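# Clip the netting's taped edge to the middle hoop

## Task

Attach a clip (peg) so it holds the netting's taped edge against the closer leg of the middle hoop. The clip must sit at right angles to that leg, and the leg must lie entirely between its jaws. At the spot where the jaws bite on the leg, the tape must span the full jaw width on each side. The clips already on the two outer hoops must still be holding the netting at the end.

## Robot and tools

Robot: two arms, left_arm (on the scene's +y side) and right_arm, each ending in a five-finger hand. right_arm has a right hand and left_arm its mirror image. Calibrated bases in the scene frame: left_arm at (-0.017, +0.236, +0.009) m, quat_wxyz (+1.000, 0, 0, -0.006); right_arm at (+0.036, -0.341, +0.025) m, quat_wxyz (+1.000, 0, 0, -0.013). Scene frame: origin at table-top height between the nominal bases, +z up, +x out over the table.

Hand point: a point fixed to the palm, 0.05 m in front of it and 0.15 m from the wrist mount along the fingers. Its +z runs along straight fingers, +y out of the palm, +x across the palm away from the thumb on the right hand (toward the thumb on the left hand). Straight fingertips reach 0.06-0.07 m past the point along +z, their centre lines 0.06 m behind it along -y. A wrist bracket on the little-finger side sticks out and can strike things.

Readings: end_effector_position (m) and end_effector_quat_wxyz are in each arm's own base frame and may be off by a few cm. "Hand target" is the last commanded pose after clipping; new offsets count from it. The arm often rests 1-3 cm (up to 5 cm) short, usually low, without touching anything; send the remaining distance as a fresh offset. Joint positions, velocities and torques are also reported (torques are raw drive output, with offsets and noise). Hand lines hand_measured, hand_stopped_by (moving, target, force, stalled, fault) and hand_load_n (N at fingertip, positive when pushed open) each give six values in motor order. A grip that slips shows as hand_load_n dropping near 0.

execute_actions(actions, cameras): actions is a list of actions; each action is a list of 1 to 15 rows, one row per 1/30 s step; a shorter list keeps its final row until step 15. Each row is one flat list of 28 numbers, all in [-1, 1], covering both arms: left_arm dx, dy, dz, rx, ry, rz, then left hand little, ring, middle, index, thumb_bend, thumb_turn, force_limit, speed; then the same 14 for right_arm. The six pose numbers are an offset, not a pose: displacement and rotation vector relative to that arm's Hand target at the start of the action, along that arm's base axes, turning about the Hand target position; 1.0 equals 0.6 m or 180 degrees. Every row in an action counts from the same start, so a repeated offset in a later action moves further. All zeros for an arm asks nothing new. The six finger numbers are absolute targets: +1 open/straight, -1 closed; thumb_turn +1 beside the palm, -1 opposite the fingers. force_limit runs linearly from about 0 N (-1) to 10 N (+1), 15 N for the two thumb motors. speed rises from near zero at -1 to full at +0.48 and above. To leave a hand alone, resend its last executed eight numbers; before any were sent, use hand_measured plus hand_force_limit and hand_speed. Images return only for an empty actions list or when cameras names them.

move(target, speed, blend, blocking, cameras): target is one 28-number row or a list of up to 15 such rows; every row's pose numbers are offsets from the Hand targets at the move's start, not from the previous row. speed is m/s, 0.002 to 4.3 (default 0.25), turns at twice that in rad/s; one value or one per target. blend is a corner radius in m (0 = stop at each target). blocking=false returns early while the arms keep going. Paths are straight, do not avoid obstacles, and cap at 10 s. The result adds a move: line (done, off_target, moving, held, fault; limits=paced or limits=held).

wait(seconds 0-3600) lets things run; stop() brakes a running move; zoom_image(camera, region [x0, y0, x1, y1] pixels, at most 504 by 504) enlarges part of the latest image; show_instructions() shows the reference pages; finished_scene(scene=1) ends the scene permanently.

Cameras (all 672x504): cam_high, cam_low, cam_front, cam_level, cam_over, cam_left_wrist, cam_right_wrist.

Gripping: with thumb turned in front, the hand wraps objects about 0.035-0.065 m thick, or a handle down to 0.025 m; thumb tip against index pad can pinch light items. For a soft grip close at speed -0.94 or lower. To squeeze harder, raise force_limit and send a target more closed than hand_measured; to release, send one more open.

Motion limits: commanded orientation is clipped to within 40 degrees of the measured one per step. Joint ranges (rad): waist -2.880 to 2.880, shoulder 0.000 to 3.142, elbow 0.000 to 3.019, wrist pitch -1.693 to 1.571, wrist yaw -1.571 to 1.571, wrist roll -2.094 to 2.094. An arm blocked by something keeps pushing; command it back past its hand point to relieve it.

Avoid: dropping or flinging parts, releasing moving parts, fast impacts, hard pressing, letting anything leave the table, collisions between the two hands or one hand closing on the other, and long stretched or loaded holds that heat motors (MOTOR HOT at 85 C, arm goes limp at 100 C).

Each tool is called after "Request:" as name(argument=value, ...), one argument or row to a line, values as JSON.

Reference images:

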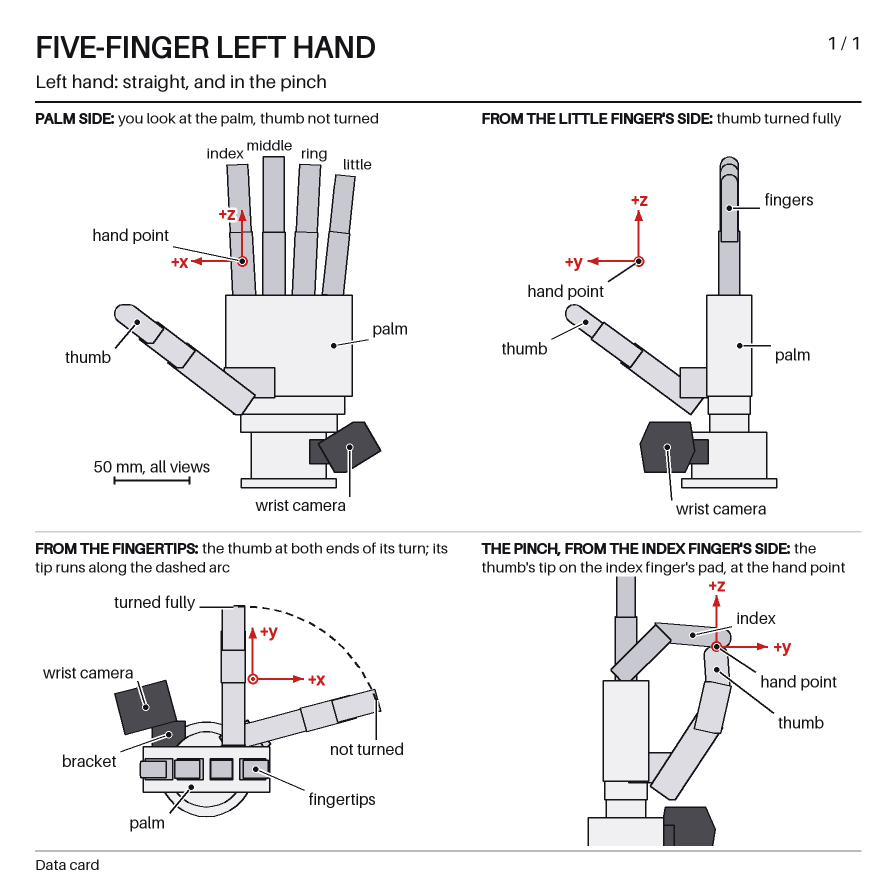

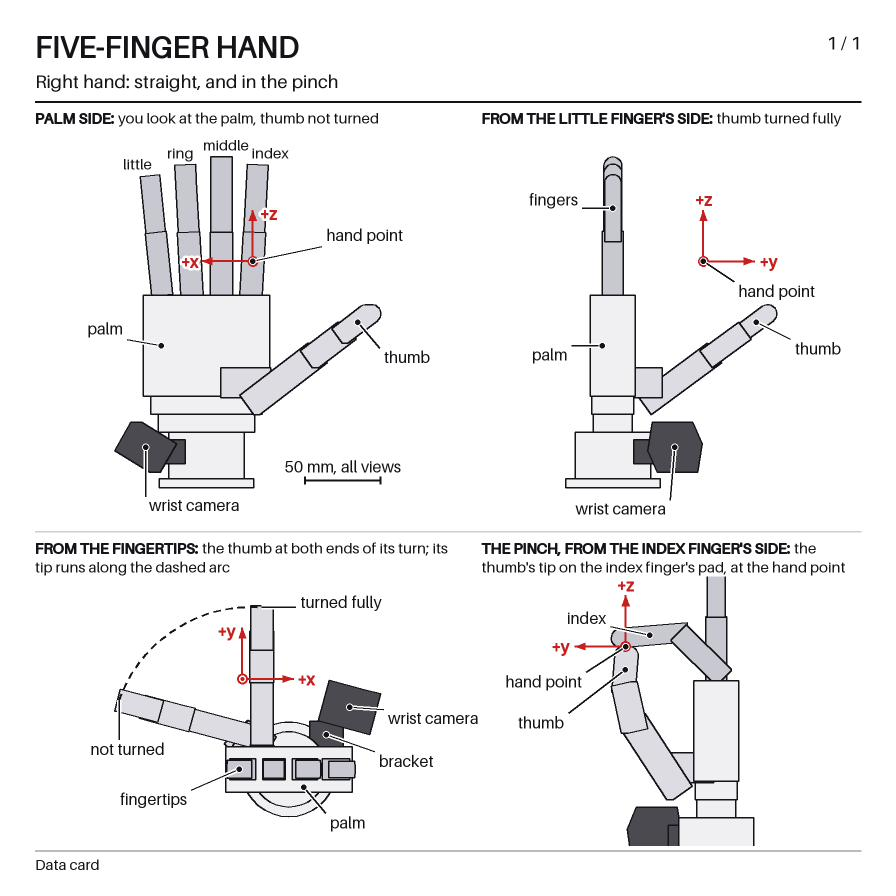

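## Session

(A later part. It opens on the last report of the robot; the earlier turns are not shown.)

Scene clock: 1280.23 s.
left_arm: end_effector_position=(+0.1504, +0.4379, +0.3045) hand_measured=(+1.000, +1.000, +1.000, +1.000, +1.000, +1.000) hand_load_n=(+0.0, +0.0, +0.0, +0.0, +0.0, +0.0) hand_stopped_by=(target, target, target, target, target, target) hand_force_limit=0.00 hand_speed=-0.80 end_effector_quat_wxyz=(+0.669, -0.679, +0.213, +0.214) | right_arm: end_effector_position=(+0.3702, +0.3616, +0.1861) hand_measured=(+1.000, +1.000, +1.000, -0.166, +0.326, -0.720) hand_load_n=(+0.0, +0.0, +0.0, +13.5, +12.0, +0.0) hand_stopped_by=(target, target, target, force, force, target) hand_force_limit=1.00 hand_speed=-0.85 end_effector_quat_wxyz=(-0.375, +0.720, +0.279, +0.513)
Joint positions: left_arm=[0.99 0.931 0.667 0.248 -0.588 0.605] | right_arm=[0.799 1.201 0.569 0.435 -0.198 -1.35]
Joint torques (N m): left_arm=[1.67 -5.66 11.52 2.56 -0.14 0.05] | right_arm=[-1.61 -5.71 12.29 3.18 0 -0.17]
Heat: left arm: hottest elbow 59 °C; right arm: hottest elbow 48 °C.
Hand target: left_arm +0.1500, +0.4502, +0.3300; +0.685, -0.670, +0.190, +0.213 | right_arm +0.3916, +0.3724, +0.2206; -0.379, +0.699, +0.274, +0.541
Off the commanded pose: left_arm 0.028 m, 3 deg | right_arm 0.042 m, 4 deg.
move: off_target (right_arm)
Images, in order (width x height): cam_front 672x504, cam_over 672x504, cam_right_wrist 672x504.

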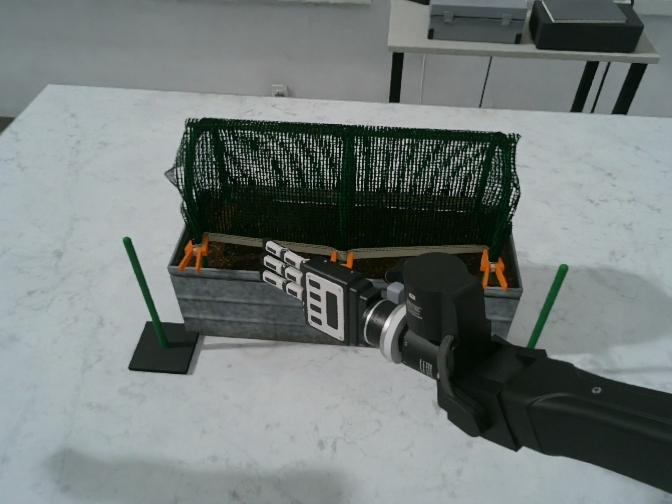

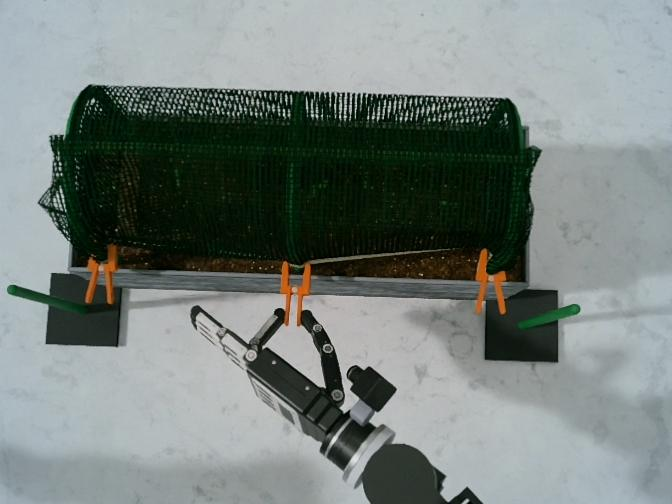

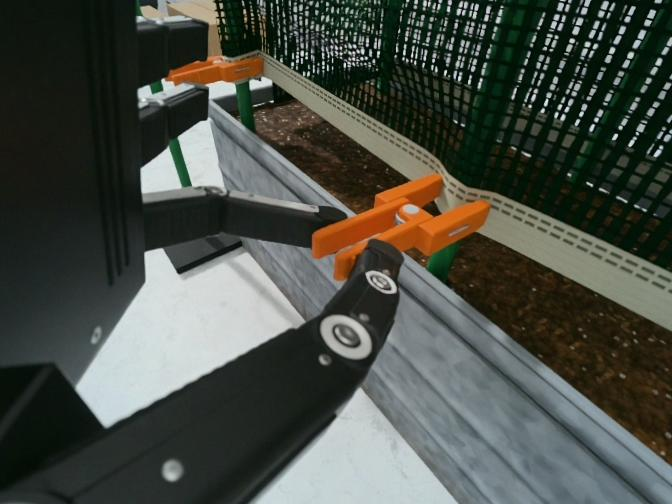

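Request:
move(
  target=[0,0,0,0,0,0,1,1,1,1,1,1,0,-0.8,0.015,-0.0045,0.0028,0,0,0,1,1,1,-0.18,0.10,-0.72,1.0,-0.85],
  speed=0.06,
  cameras=["cam_over","cam_front","cam_right_wrist"],
)

Request:
zoom_image(
  camera="cam_over",
  region=[270, 240, 320, 320],
)

Request:
zoom_image(
  camera="cam_front",
  region=[320, 230, 370, 290],
)

Request:
zoom_image(
  camera="cam_right_wrist",
  region=[270, 150, 520, 330],
)

Scene clock: 1287.13 s.
left_arm: end_effector_position=(+0.1504, +0.4379, +0.3045) hand_measured=(+1.000, +1.000, +1.000, +1.000, +1.000, +1.000) hand_load_n=(+0.0, +0.0, +0.0, +0.0, +0.0, +0.0) hand_stopped_by=(target, target, target, target, target, target) hand_force_limit=0.00 hand_speed=-0.80 end_effector_quat_wxyz=(+0.669, -0.679, +0.213, +0.214) | right_arm: end_effector_position=(+0.3752, +0.3616, +0.1871) hand_measured=(+1.000, +1.000, +1.000, -0.166, +0.326, -0.720) hand_load_n=(+0.0, +0.0, +0.0, +13.0, +12.5, +0.0) hand_stopped_by=(target, target, target, force, force, target) hand_force_limit=1.00 hand_speed=-0.85 end_effector_quat_wxyz=(-0.379, +0.718, +0.281, +0.511)
Joint positions: left_arm=[0.99 0.931 0.667 0.248 -0.588 0.605] | right_arm=[0.782 1.209 0.578 0.435 -0.225 -1.35]
Joint torques (N m): left_arm=[1.67 -5.66 11.52 2.56 -0.14 0.05] | right_arm=[-2.08 -5.77 12.56 2.99 0.13 -0.2]
Heat: left arm: hottest elbow 59 °C; right arm: hottest elbow 48 °C.
Hand target: left_arm +0.1500, +0.4502, +0.3300; +0.685, -0.670, +0.190, +0.213 | right_arm +0.4007, +0.3696, +0.2222; -0.379, +0.699, +0.274, +0.541
Off the commanded pose: left_arm 0.028 m, 3 deg | right_arm 0.044 m, 4 deg.
move: off_target (right_arm)
Images, in order (width x height): cam_front 672x504, cam_over 672x504, cam_right_wrist 672x504.

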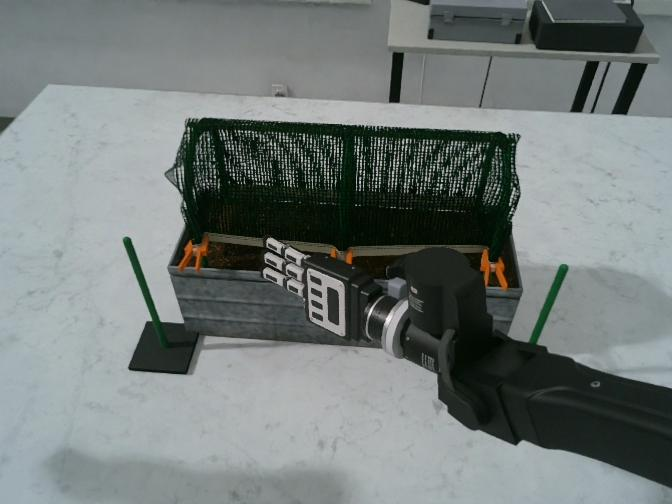

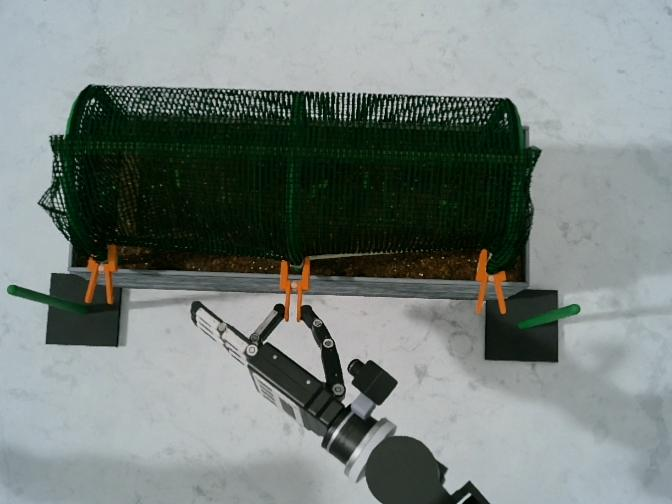

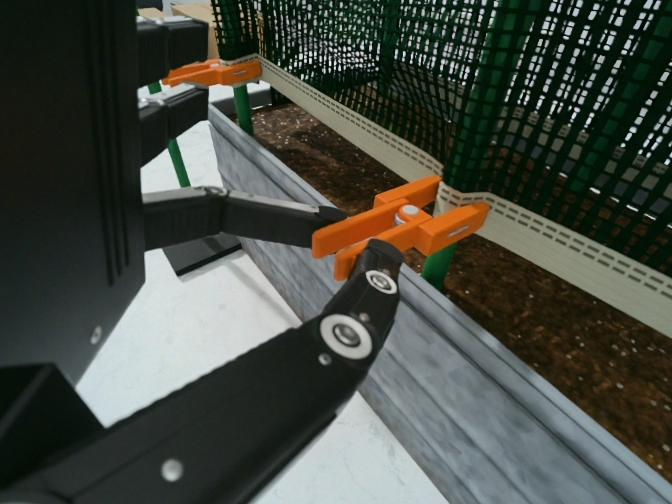

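Scaled by 6.300.

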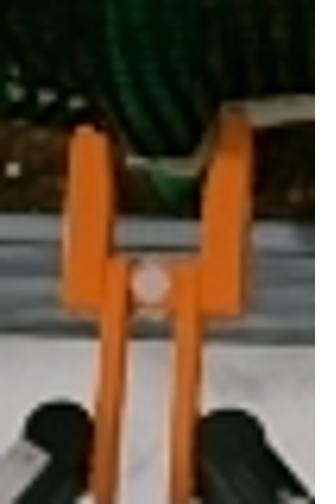

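Scaled by 8.400.

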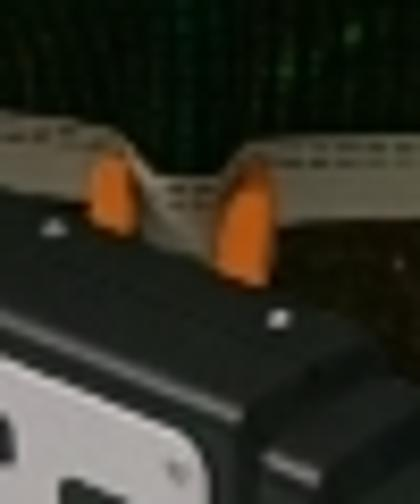

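Scaled by 2.016.

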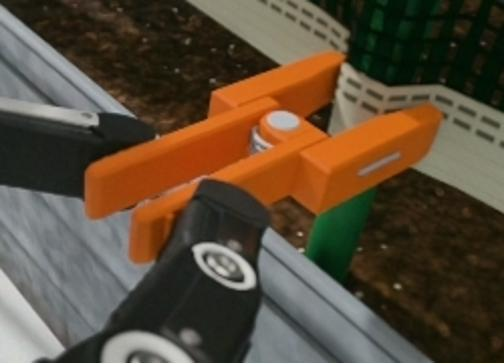

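Request:
move(
  target=[0,0,0,0,0,0,1,1,1,1,1,1,0,-0.8,0.013,-0.0075,0.0035,0,0,0,1,1,1,-0.18,0.10,-0.72,1.0,-0.85],
  speed=0.06,
  cameras=["cam_over","cam_front","cam_right_wrist"],
)

Request:
zoom_image(
  camera="cam_over",
  region=[270, 240, 320, 320],
)

Request:
zoom_image(
  camera="cam_front",
  region=[320, 230, 370, 290],
)

Request:
zoom_image(
  camera="cam_right_wrist",
  region=[270, 150, 520, 330],
)

Scene clock: 1293.93 s.
left_arm: end_effector_position=(+0.1504, +0.4379, +0.3045) hand_measured=(+1.000, +1.000, +1.000, +1.000, +1.000, +1.000) hand_load_n=(+0.0, +0.0, +0.0, +0.0, +0.5, +0.0) hand_stopped_by=(target, target, target, target, target, target) hand_force_limit=0.00 hand_speed=-0.80 end_effector_quat_wxyz=(+0.669, -0.679, +0.213, +0.214) | right_arm: end_effector_position=(+0.3778, +0.3606, +0.1887) hand_measured=(+1.000, +1.000, +1.000, -0.166, +0.326, -0.720) hand_load_n=(+0.0, +0.0, +0.0, +13.0, +12.0, +0.0) hand_stopped_by=(target, target, target, force, force, target) hand_force_limit=1.00 hand_speed=-0.85 end_effector_quat_wxyz=(-0.385, +0.716, +0.284, +0.509)
Joint positions: left_arm=[0.99 0.931 0.667 0.248 -0.588 0.605] | right_arm=[0.765 1.21 0.581 0.435 -0.255 -1.35]
Joint torques (N m): left_arm=[1.61 -5.66 11.52 2.58 -0.14 0.05] | right_arm=[-2.67 -5.66 12.93 2.67 0.33 -0.23]
Heat: left arm: hottest elbow 59 °C; right arm: hottest elbow 48 °C.
Hand target: left_arm +0.1500, +0.4502, +0.3300; +0.685, -0.670, +0.190, +0.213 | right_arm +0.4085, +0.3651, +0.2243; -0.379, +0.699, +0.274, +0.541
Off the commanded pose: left_arm 0.028 m, 3 deg | right_arm 0.047 m, 4 deg.
move: off_target (right_arm)
Images, in order (width x height): cam_front 672x504, cam_over 672x504, cam_right_wrist 672x504.

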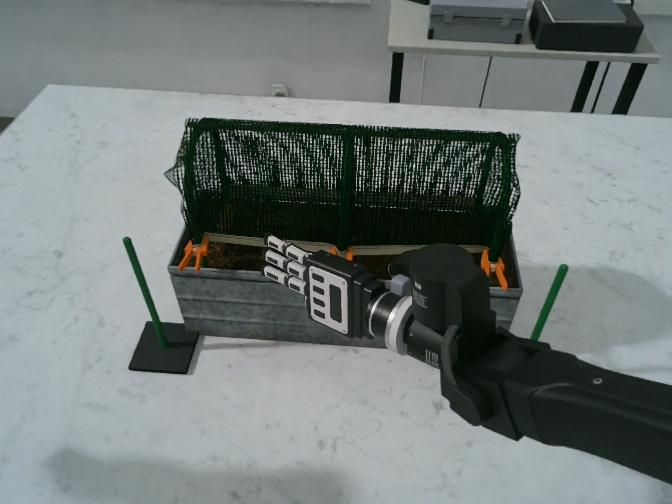

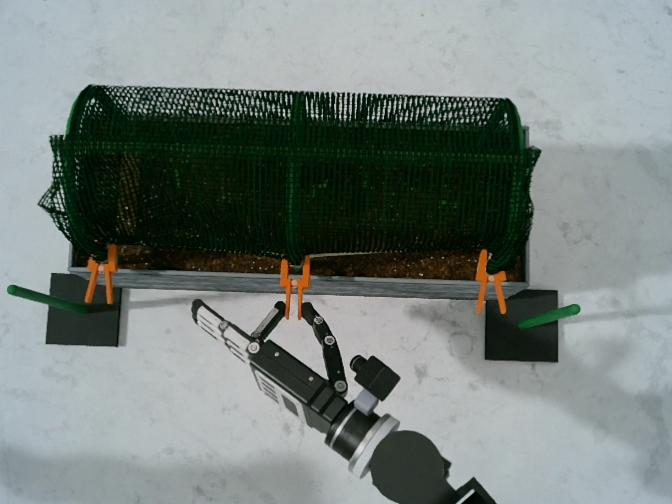

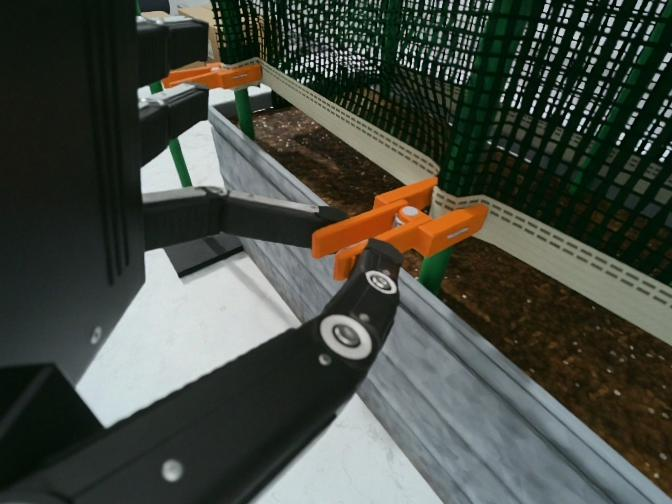

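Scaled by 6.300.

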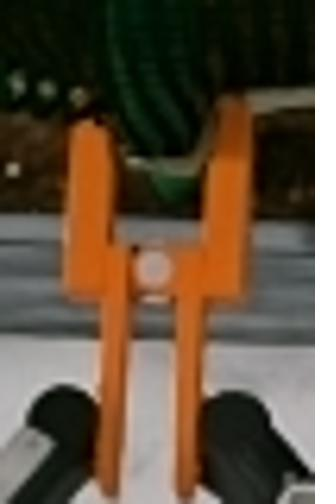

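Scaled by 8.400.

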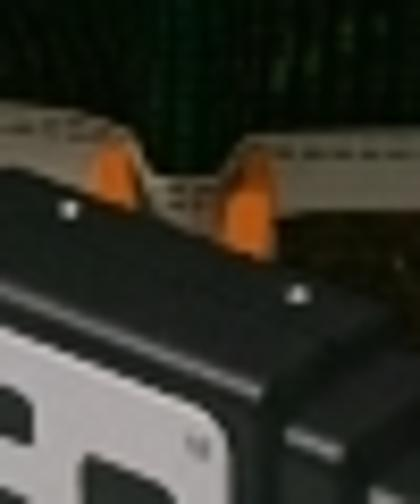

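Scaled by 2.016.

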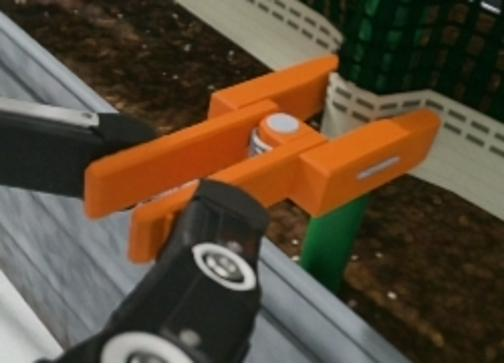

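Request:
move(
  target=[0,0,0,0,0,0,1,1,1,1,1,1,0,-0.8,0.020,-0.009,0.002,0,0,0,1,1,1,-0.18,0.10,-0.72,1.0,-0.85],
  speed=0.06,
  cameras=["cam_over","cam_front","cam_right_wrist"],
)

Request:
zoom_image(
  camera="cam_over",
  region=[270, 240, 320, 320],
)

Request:
zoom_image(
  camera="cam_front",
  region=[320, 230, 370, 290],
)

Request:
zoom_image(
  camera="cam_right_wrist",
  region=[270, 150, 520, 330],
)

Scene clock: 1300.57 s.
left_arm: end_effector_position=(+0.1504, +0.4379, +0.3045) hand_measured=(+1.000, +1.000, +1.000, +1.000, +1.000, +1.000) hand_load_n=(-0.5, +0.0, +0.0, +0.0, +0.0, +0.0) hand_stopped_by=(target, target, target, target, target, target) hand_force_limit=0.00 hand_speed=-0.80 end_effector_quat_wxyz=(+0.669, -0.679, +0.213, +0.214) | right_arm: end_effector_position=(+0.3819, +0.3576, +0.1865) hand_measured=(+1.000, +1.000, +1.000, -0.166, +0.326, -0.720) hand_load_n=(+0.0, +0.0, +0.0, +12.5, +11.5, +0.5) hand_stopped_by=(target, target, target, force, force, target) hand_force_limit=1.00 hand_speed=-0.85 end_effector_quat_wxyz=(-0.391, +0.716, +0.286, +0.503)
Joint positions: left_arm=[0.99 0.931 0.667 0.248 -0.588 0.605] | right_arm=[0.741 1.216 0.583 0.435 -0.295 -1.35]
Joint torques (N m): left_arm=[1.61 -5.66 11.52 2.58 -0.14 0.04] | right_arm=[-3.37 -5.48 13.63 2.47 0.56 -0.27]
Heat: left arm: hottest elbow 59 °C; right arm: hottest elbow 49 °C.
Hand target: left_arm +0.1500, +0.4502, +0.3300; +0.685, -0.670, +0.190, +0.213 | right_arm +0.4205, +0.3596, +0.2256; -0.379, +0.699, +0.274, +0.541
Off the commanded pose: left_arm 0.028 m, 3 deg | right_arm 0.055 m, 5 deg.
move: off_target (right_arm)
Images, in order (width x height): cam_front 672x504, cam_over 672x504, cam_right_wrist 672x504.

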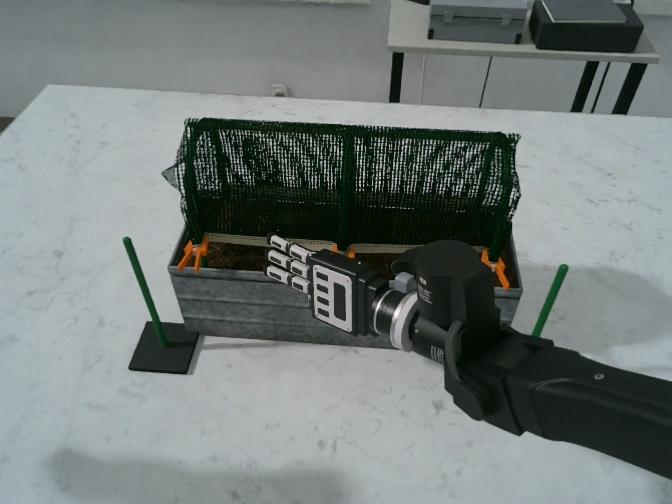

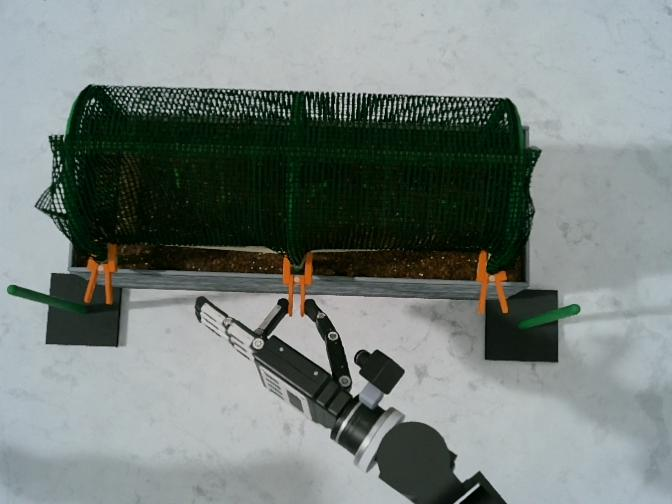

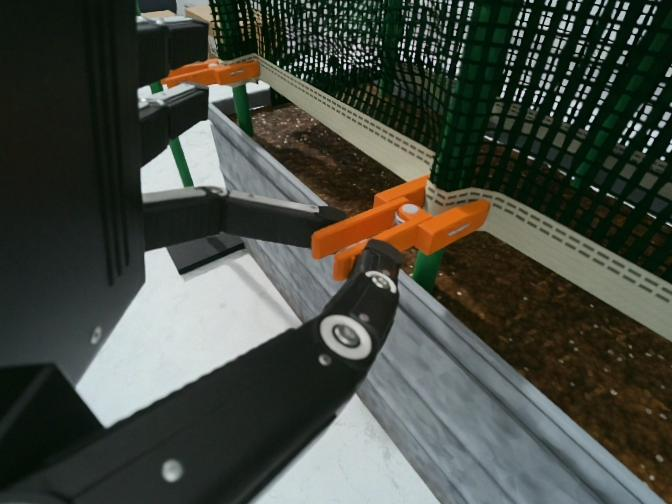

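Scaled by 6.300.

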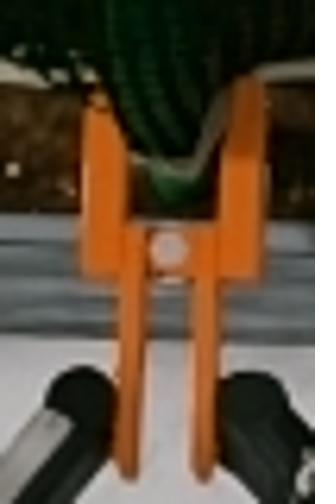

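Scaled by 8.400.

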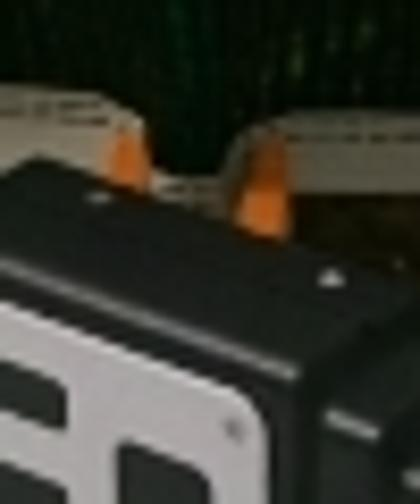

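Scaled by 2.016.

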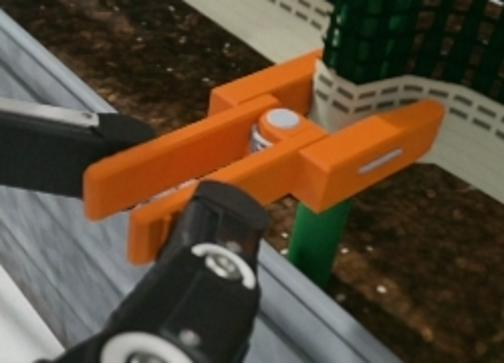

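Request:
move(
  target=[0,0,0,0,0,0,1,1,1,1,1,1,0,-0.8,0.018,0.003,0.005,0,0,0,1,1,1,-0.18,0.10,-0.72,1.0,-0.85],
  speed=0.06,
  cameras=["cam_over","cam_front","cam_right_wrist","cam_level"],
)

Scene clock: 1316.27 s.
left_arm: end_effector_position=(+0.1504, +0.4379, +0.3045) hand_measured=(+1.000, +1.000, +1.000, +1.000, +1.000, +1.000) hand_load_n=(+0.0, +0.0, +0.0, +0.0, +0.0, +0.0) hand_stopped_by=(target, target, target, target, target, target) hand_force_limit=0.00 hand_speed=-0.80 end_effector_quat_wxyz=(+0.669, -0.679, +0.213, +0.214) | right_arm: end_effector_position=(+0.3903, +0.3610, +0.1903) hand_measured=(+1.000, +1.000, +1.000, -0.166, +0.326, -0.720) hand_load_n=(+0.0, +0.0, +0.0, +13.0, +10.5, +2.5) hand_stopped_by=(target, target, target, force, force, target) hand_force_limit=1.00 hand_speed=-0.85 end_effector_quat_wxyz=(-0.394, +0.715, +0.286, +0.502)
Joint positions: left_arm=[0.99 0.931 0.667 0.248 -0.588 0.605] | right_arm=[0.728 1.234 0.609 0.427 -0.313 -1.348]
Joint torques (N m): left_arm=[1.61 -5.66 11.52 2.56 -0.14 0.05] | right_arm=[-3.55 -5.66 13.75 2.55 0.67 -0.32]
Heat: left arm: hottest elbow 59 °C; right arm: hottest elbow 49 °C.
Hand target: left_arm +0.1500, +0.4502, +0.3300; +0.685, -0.670, +0.190, +0.213 | right_arm +0.4313, +0.3616, +0.2286; -0.379, +0.699, +0.274, +0.541
Off the commanded pose: left_arm 0.028 m, 3 deg | right_arm 0.056 m, 5 deg.
move: off_target (right_arm)
Images, in order (width x height): cam_front 672x504, cam_level 672x504, cam_over 672x504, cam_right_wrist 672x504.

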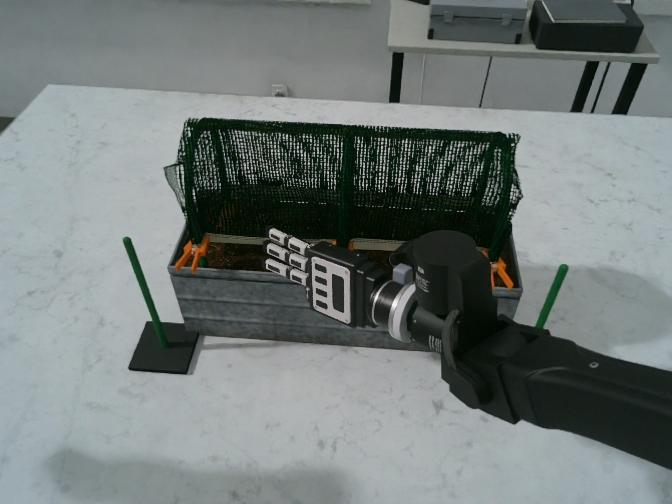

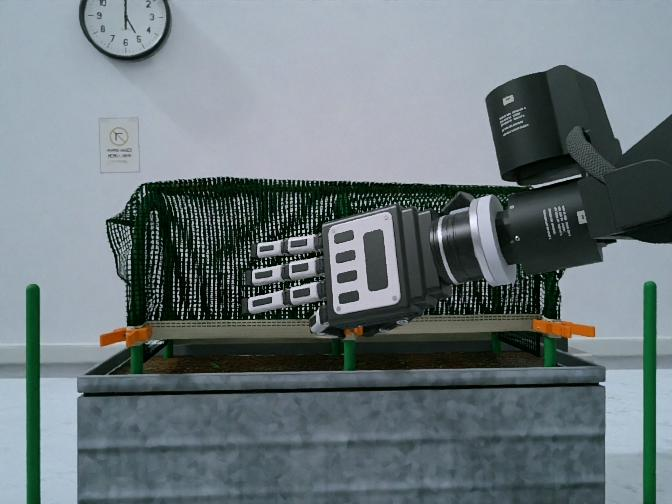

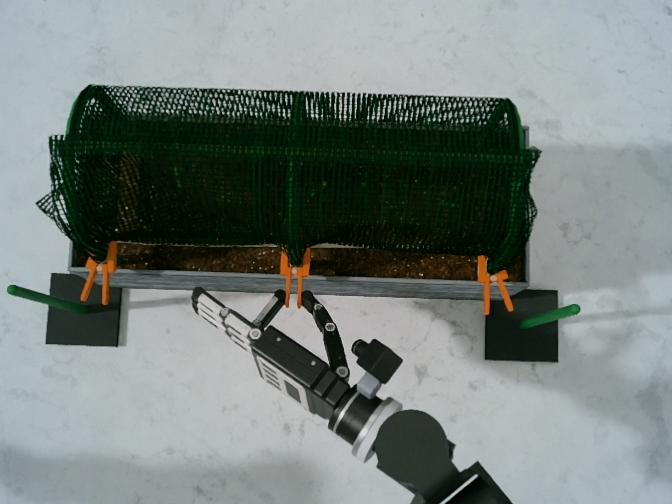

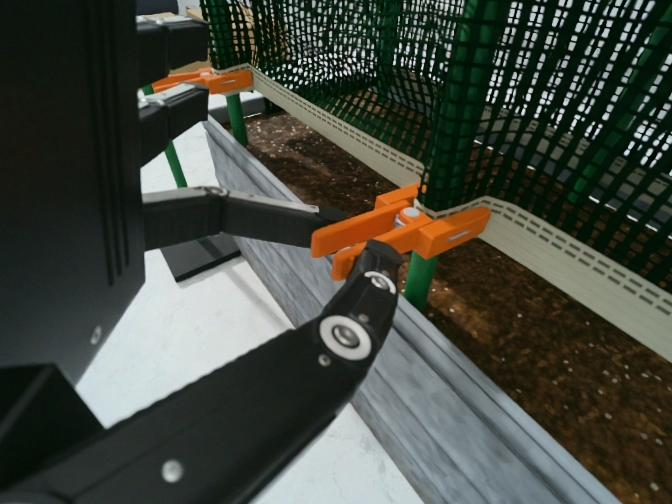

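Request:
zoom_image(
  camera="cam_over",
  region=[270, 240, 320, 320],
)

Request:
zoom_image(
  camera="cam_front",
  region=[320, 230, 370, 290],
)

Request:
zoom_image(
  camera="cam_right_wrist",
  region=[300, 150, 520, 330],
)

Request:
zoom_image(
  camera="cam_level",
  region=[290, 290, 410, 380],
)

Scaled by 6.300.

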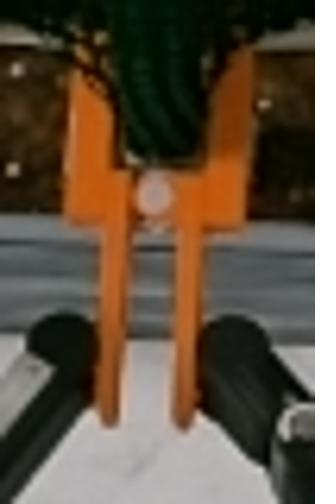

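Scaled by 8.400.

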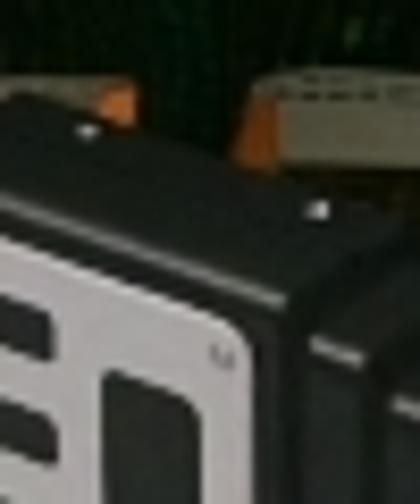

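Scaled by 2.291.

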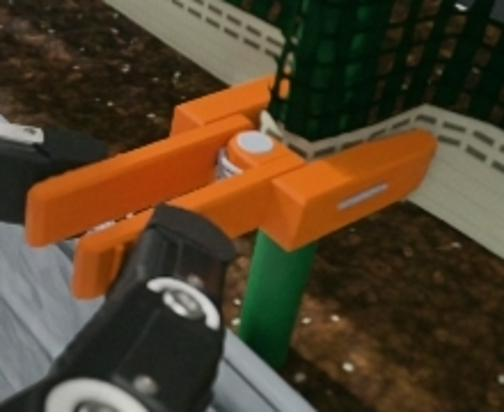

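Scaled by 4.200.

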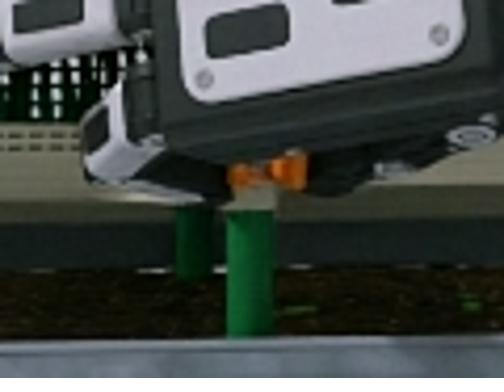

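Request:
zoom_image(
  camera="cam_over",
  region=[278, 244, 312, 278],
)

Request:
zoom_image(
  camera="cam_over",
  region=[78, 240, 128, 310],
)

Request:
zoom_image(
  camera="cam_over",
  region=[472, 250, 522, 320],
)

Scaled by 14.824.

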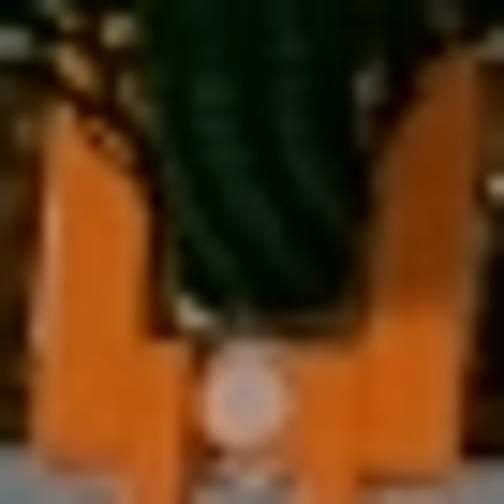

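Scaled by 7.200.

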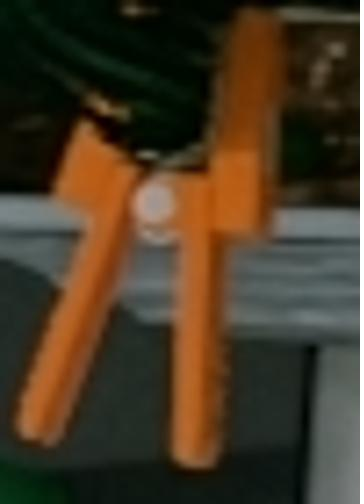

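Scaled by 7.200.

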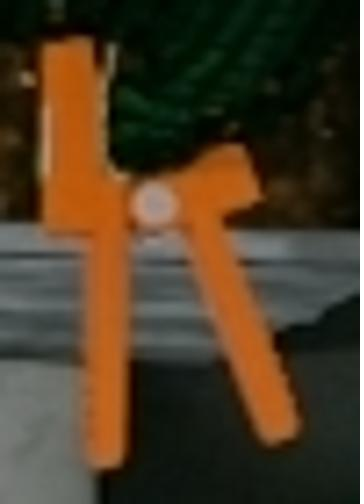

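Request:
zoom_image(
  camera="cam_level",
  region=[90, 300, 190, 375],
)

Request:
zoom_image(
  camera="cam_level",
  region=[510, 300, 610, 375],
)

Request:
zoom_image(
  camera="cam_level",
  region=[310, 300, 410, 375],
)

Scaled by 5.040.

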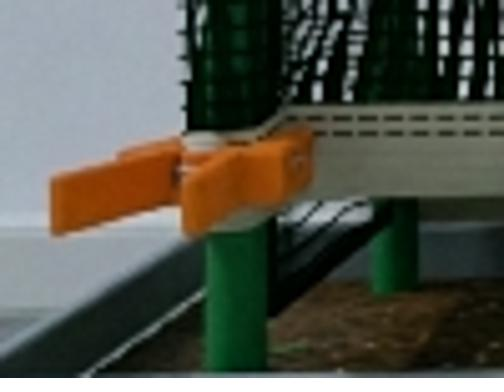

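Scaled by 5.040.

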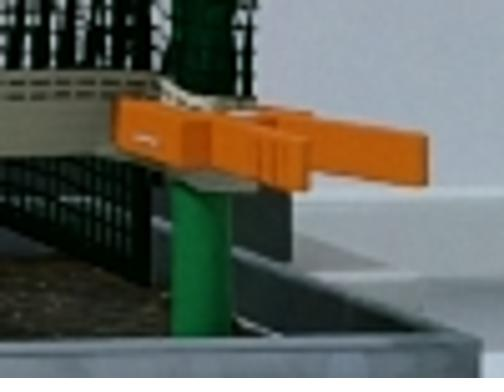

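Scaled by 5.040.

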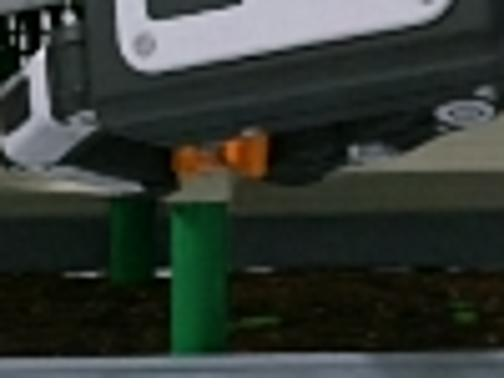

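Request:
wait(
  seconds=0,
  cameras=["cam_high","cam_low","cam_front","cam_left_wrist","cam_right_wrist"],
)

Scene clock: 1349.60 s.
left_arm: end_effector_position=(+0.1504, +0.4379, +0.3045) hand_measured=(+1.000, +1.000, +1.000, +1.000, +1.000, +1.000) hand_load_n=(+0.0, +0.0, -0.5, +0.0, +0.0, +0.0) hand_stopped_by=(target, target, target, target, target, target) hand_force_limit=0.00 hand_speed=-0.80 end_effector_quat_wxyz=(+0.669, -0.679, +0.213, +0.214) | right_arm: end_effector_position=(+0.3903, +0.3610, +0.1901) hand_measured=(+1.000, +1.000, +1.000, -0.166, +0.326, -0.720) hand_load_n=(+0.0, +0.0, +0.0, +12.5, +10.0, +2.5) hand_stopped_by=(target, target, target, force, force, target) hand_force_limit=1.00 hand_speed=-0.85 end_effector_quat_wxyz=(-0.394, +0.715, +0.286, +0.501)
Joint positions: left_arm=[0.99 0.931 0.667 0.248 -0.588 0.605] | right_arm=[0.728 1.234 0.609 0.427 -0.313 -1.348]
Joint torques (N m): left_arm=[1.61 -5.66 11.52 2.58 -0.14 0.04] | right_arm=[-3.55 -5.54 13.76 2.55 0.67 -0.31]
Heat: left arm: hottest elbow 60 °C; right arm: hottest elbow 55 °C.
Hand target: left_arm +0.1500, +0.4502, +0.3300; +0.685, -0.670, +0.190, +0.213 | right_arm +0.4313, +0.3616, +0.2287; -0.379, +0.699, +0.274, +0.541
Off the commanded pose: left_arm 0.028 m, 3 deg | right_arm 0.056 m, 5 deg.

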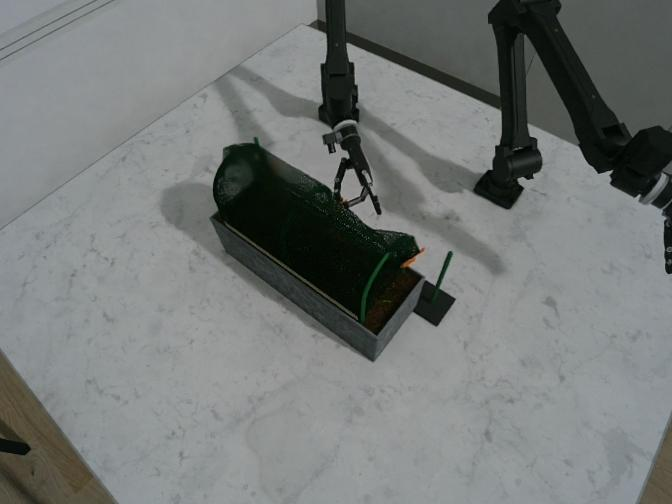

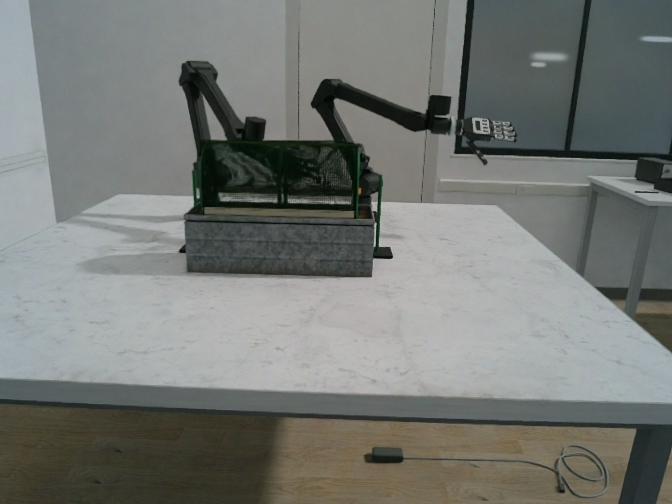

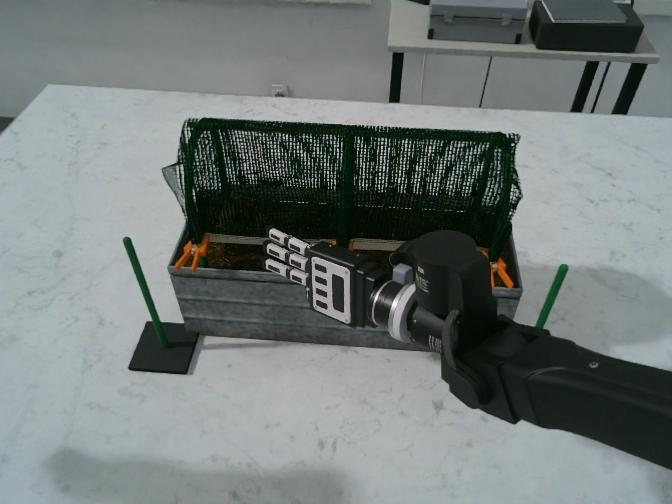

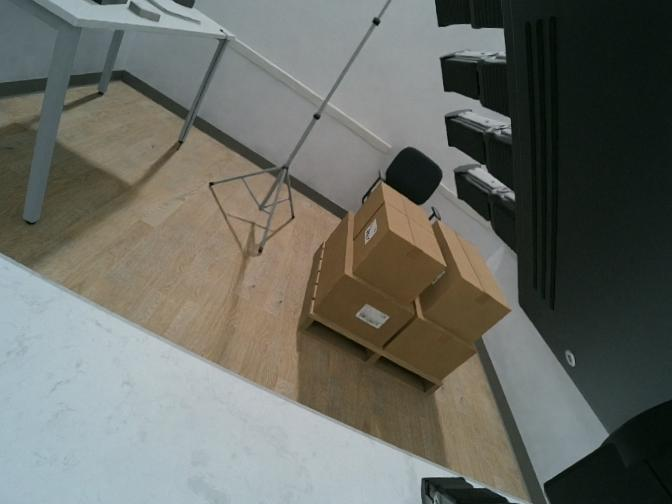

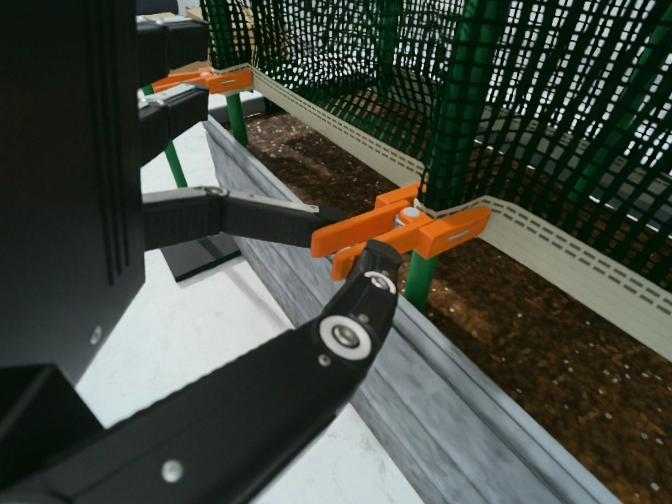

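Request:
zoom_image(
  camera="cam_right_wrist",
  region=[360, 160, 520, 300],
)

Request:
zoom_image(
  camera="cam_right_wrist",
  region=[140, 40, 280, 140],
)

Request:
zoom_image(
  camera="cam_front",
  region=[310, 225, 380, 265],
)

Request:
zoom_image(
  camera="cam_front",
  region=[170, 225, 240, 280],
)

Request:
zoom_image(
  camera="cam_front",
  region=[460, 235, 530, 300],
)

Scaled by 3.150.

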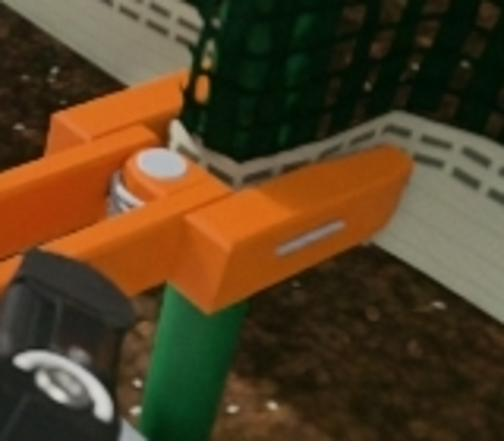

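Scaled by 3.600.

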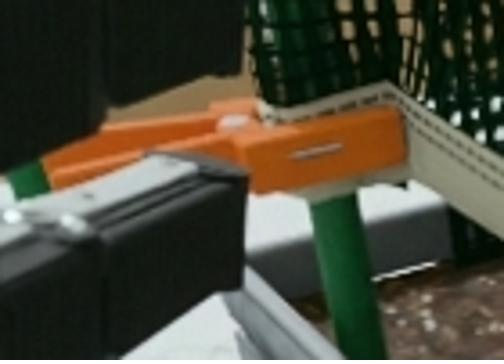

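Scaled by 7.200.

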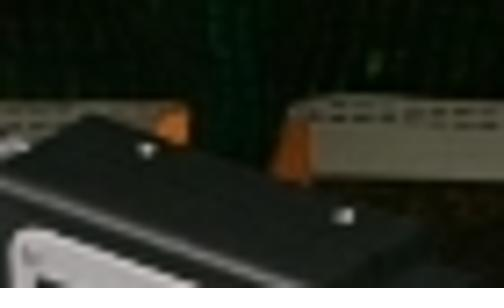

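Scaled by 7.200.

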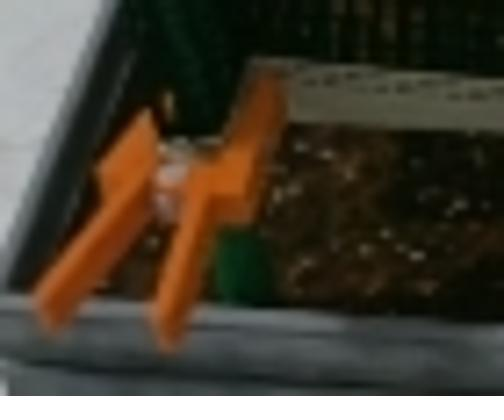

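Scaled by 7.200.

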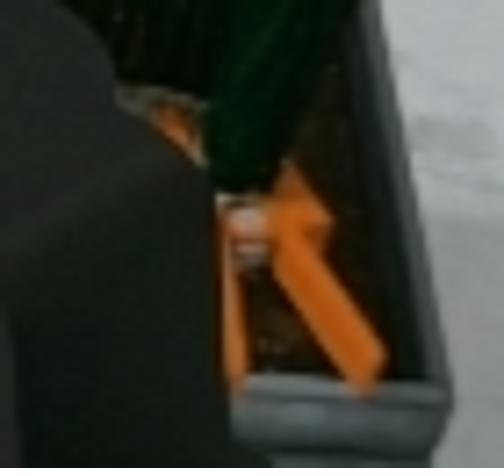

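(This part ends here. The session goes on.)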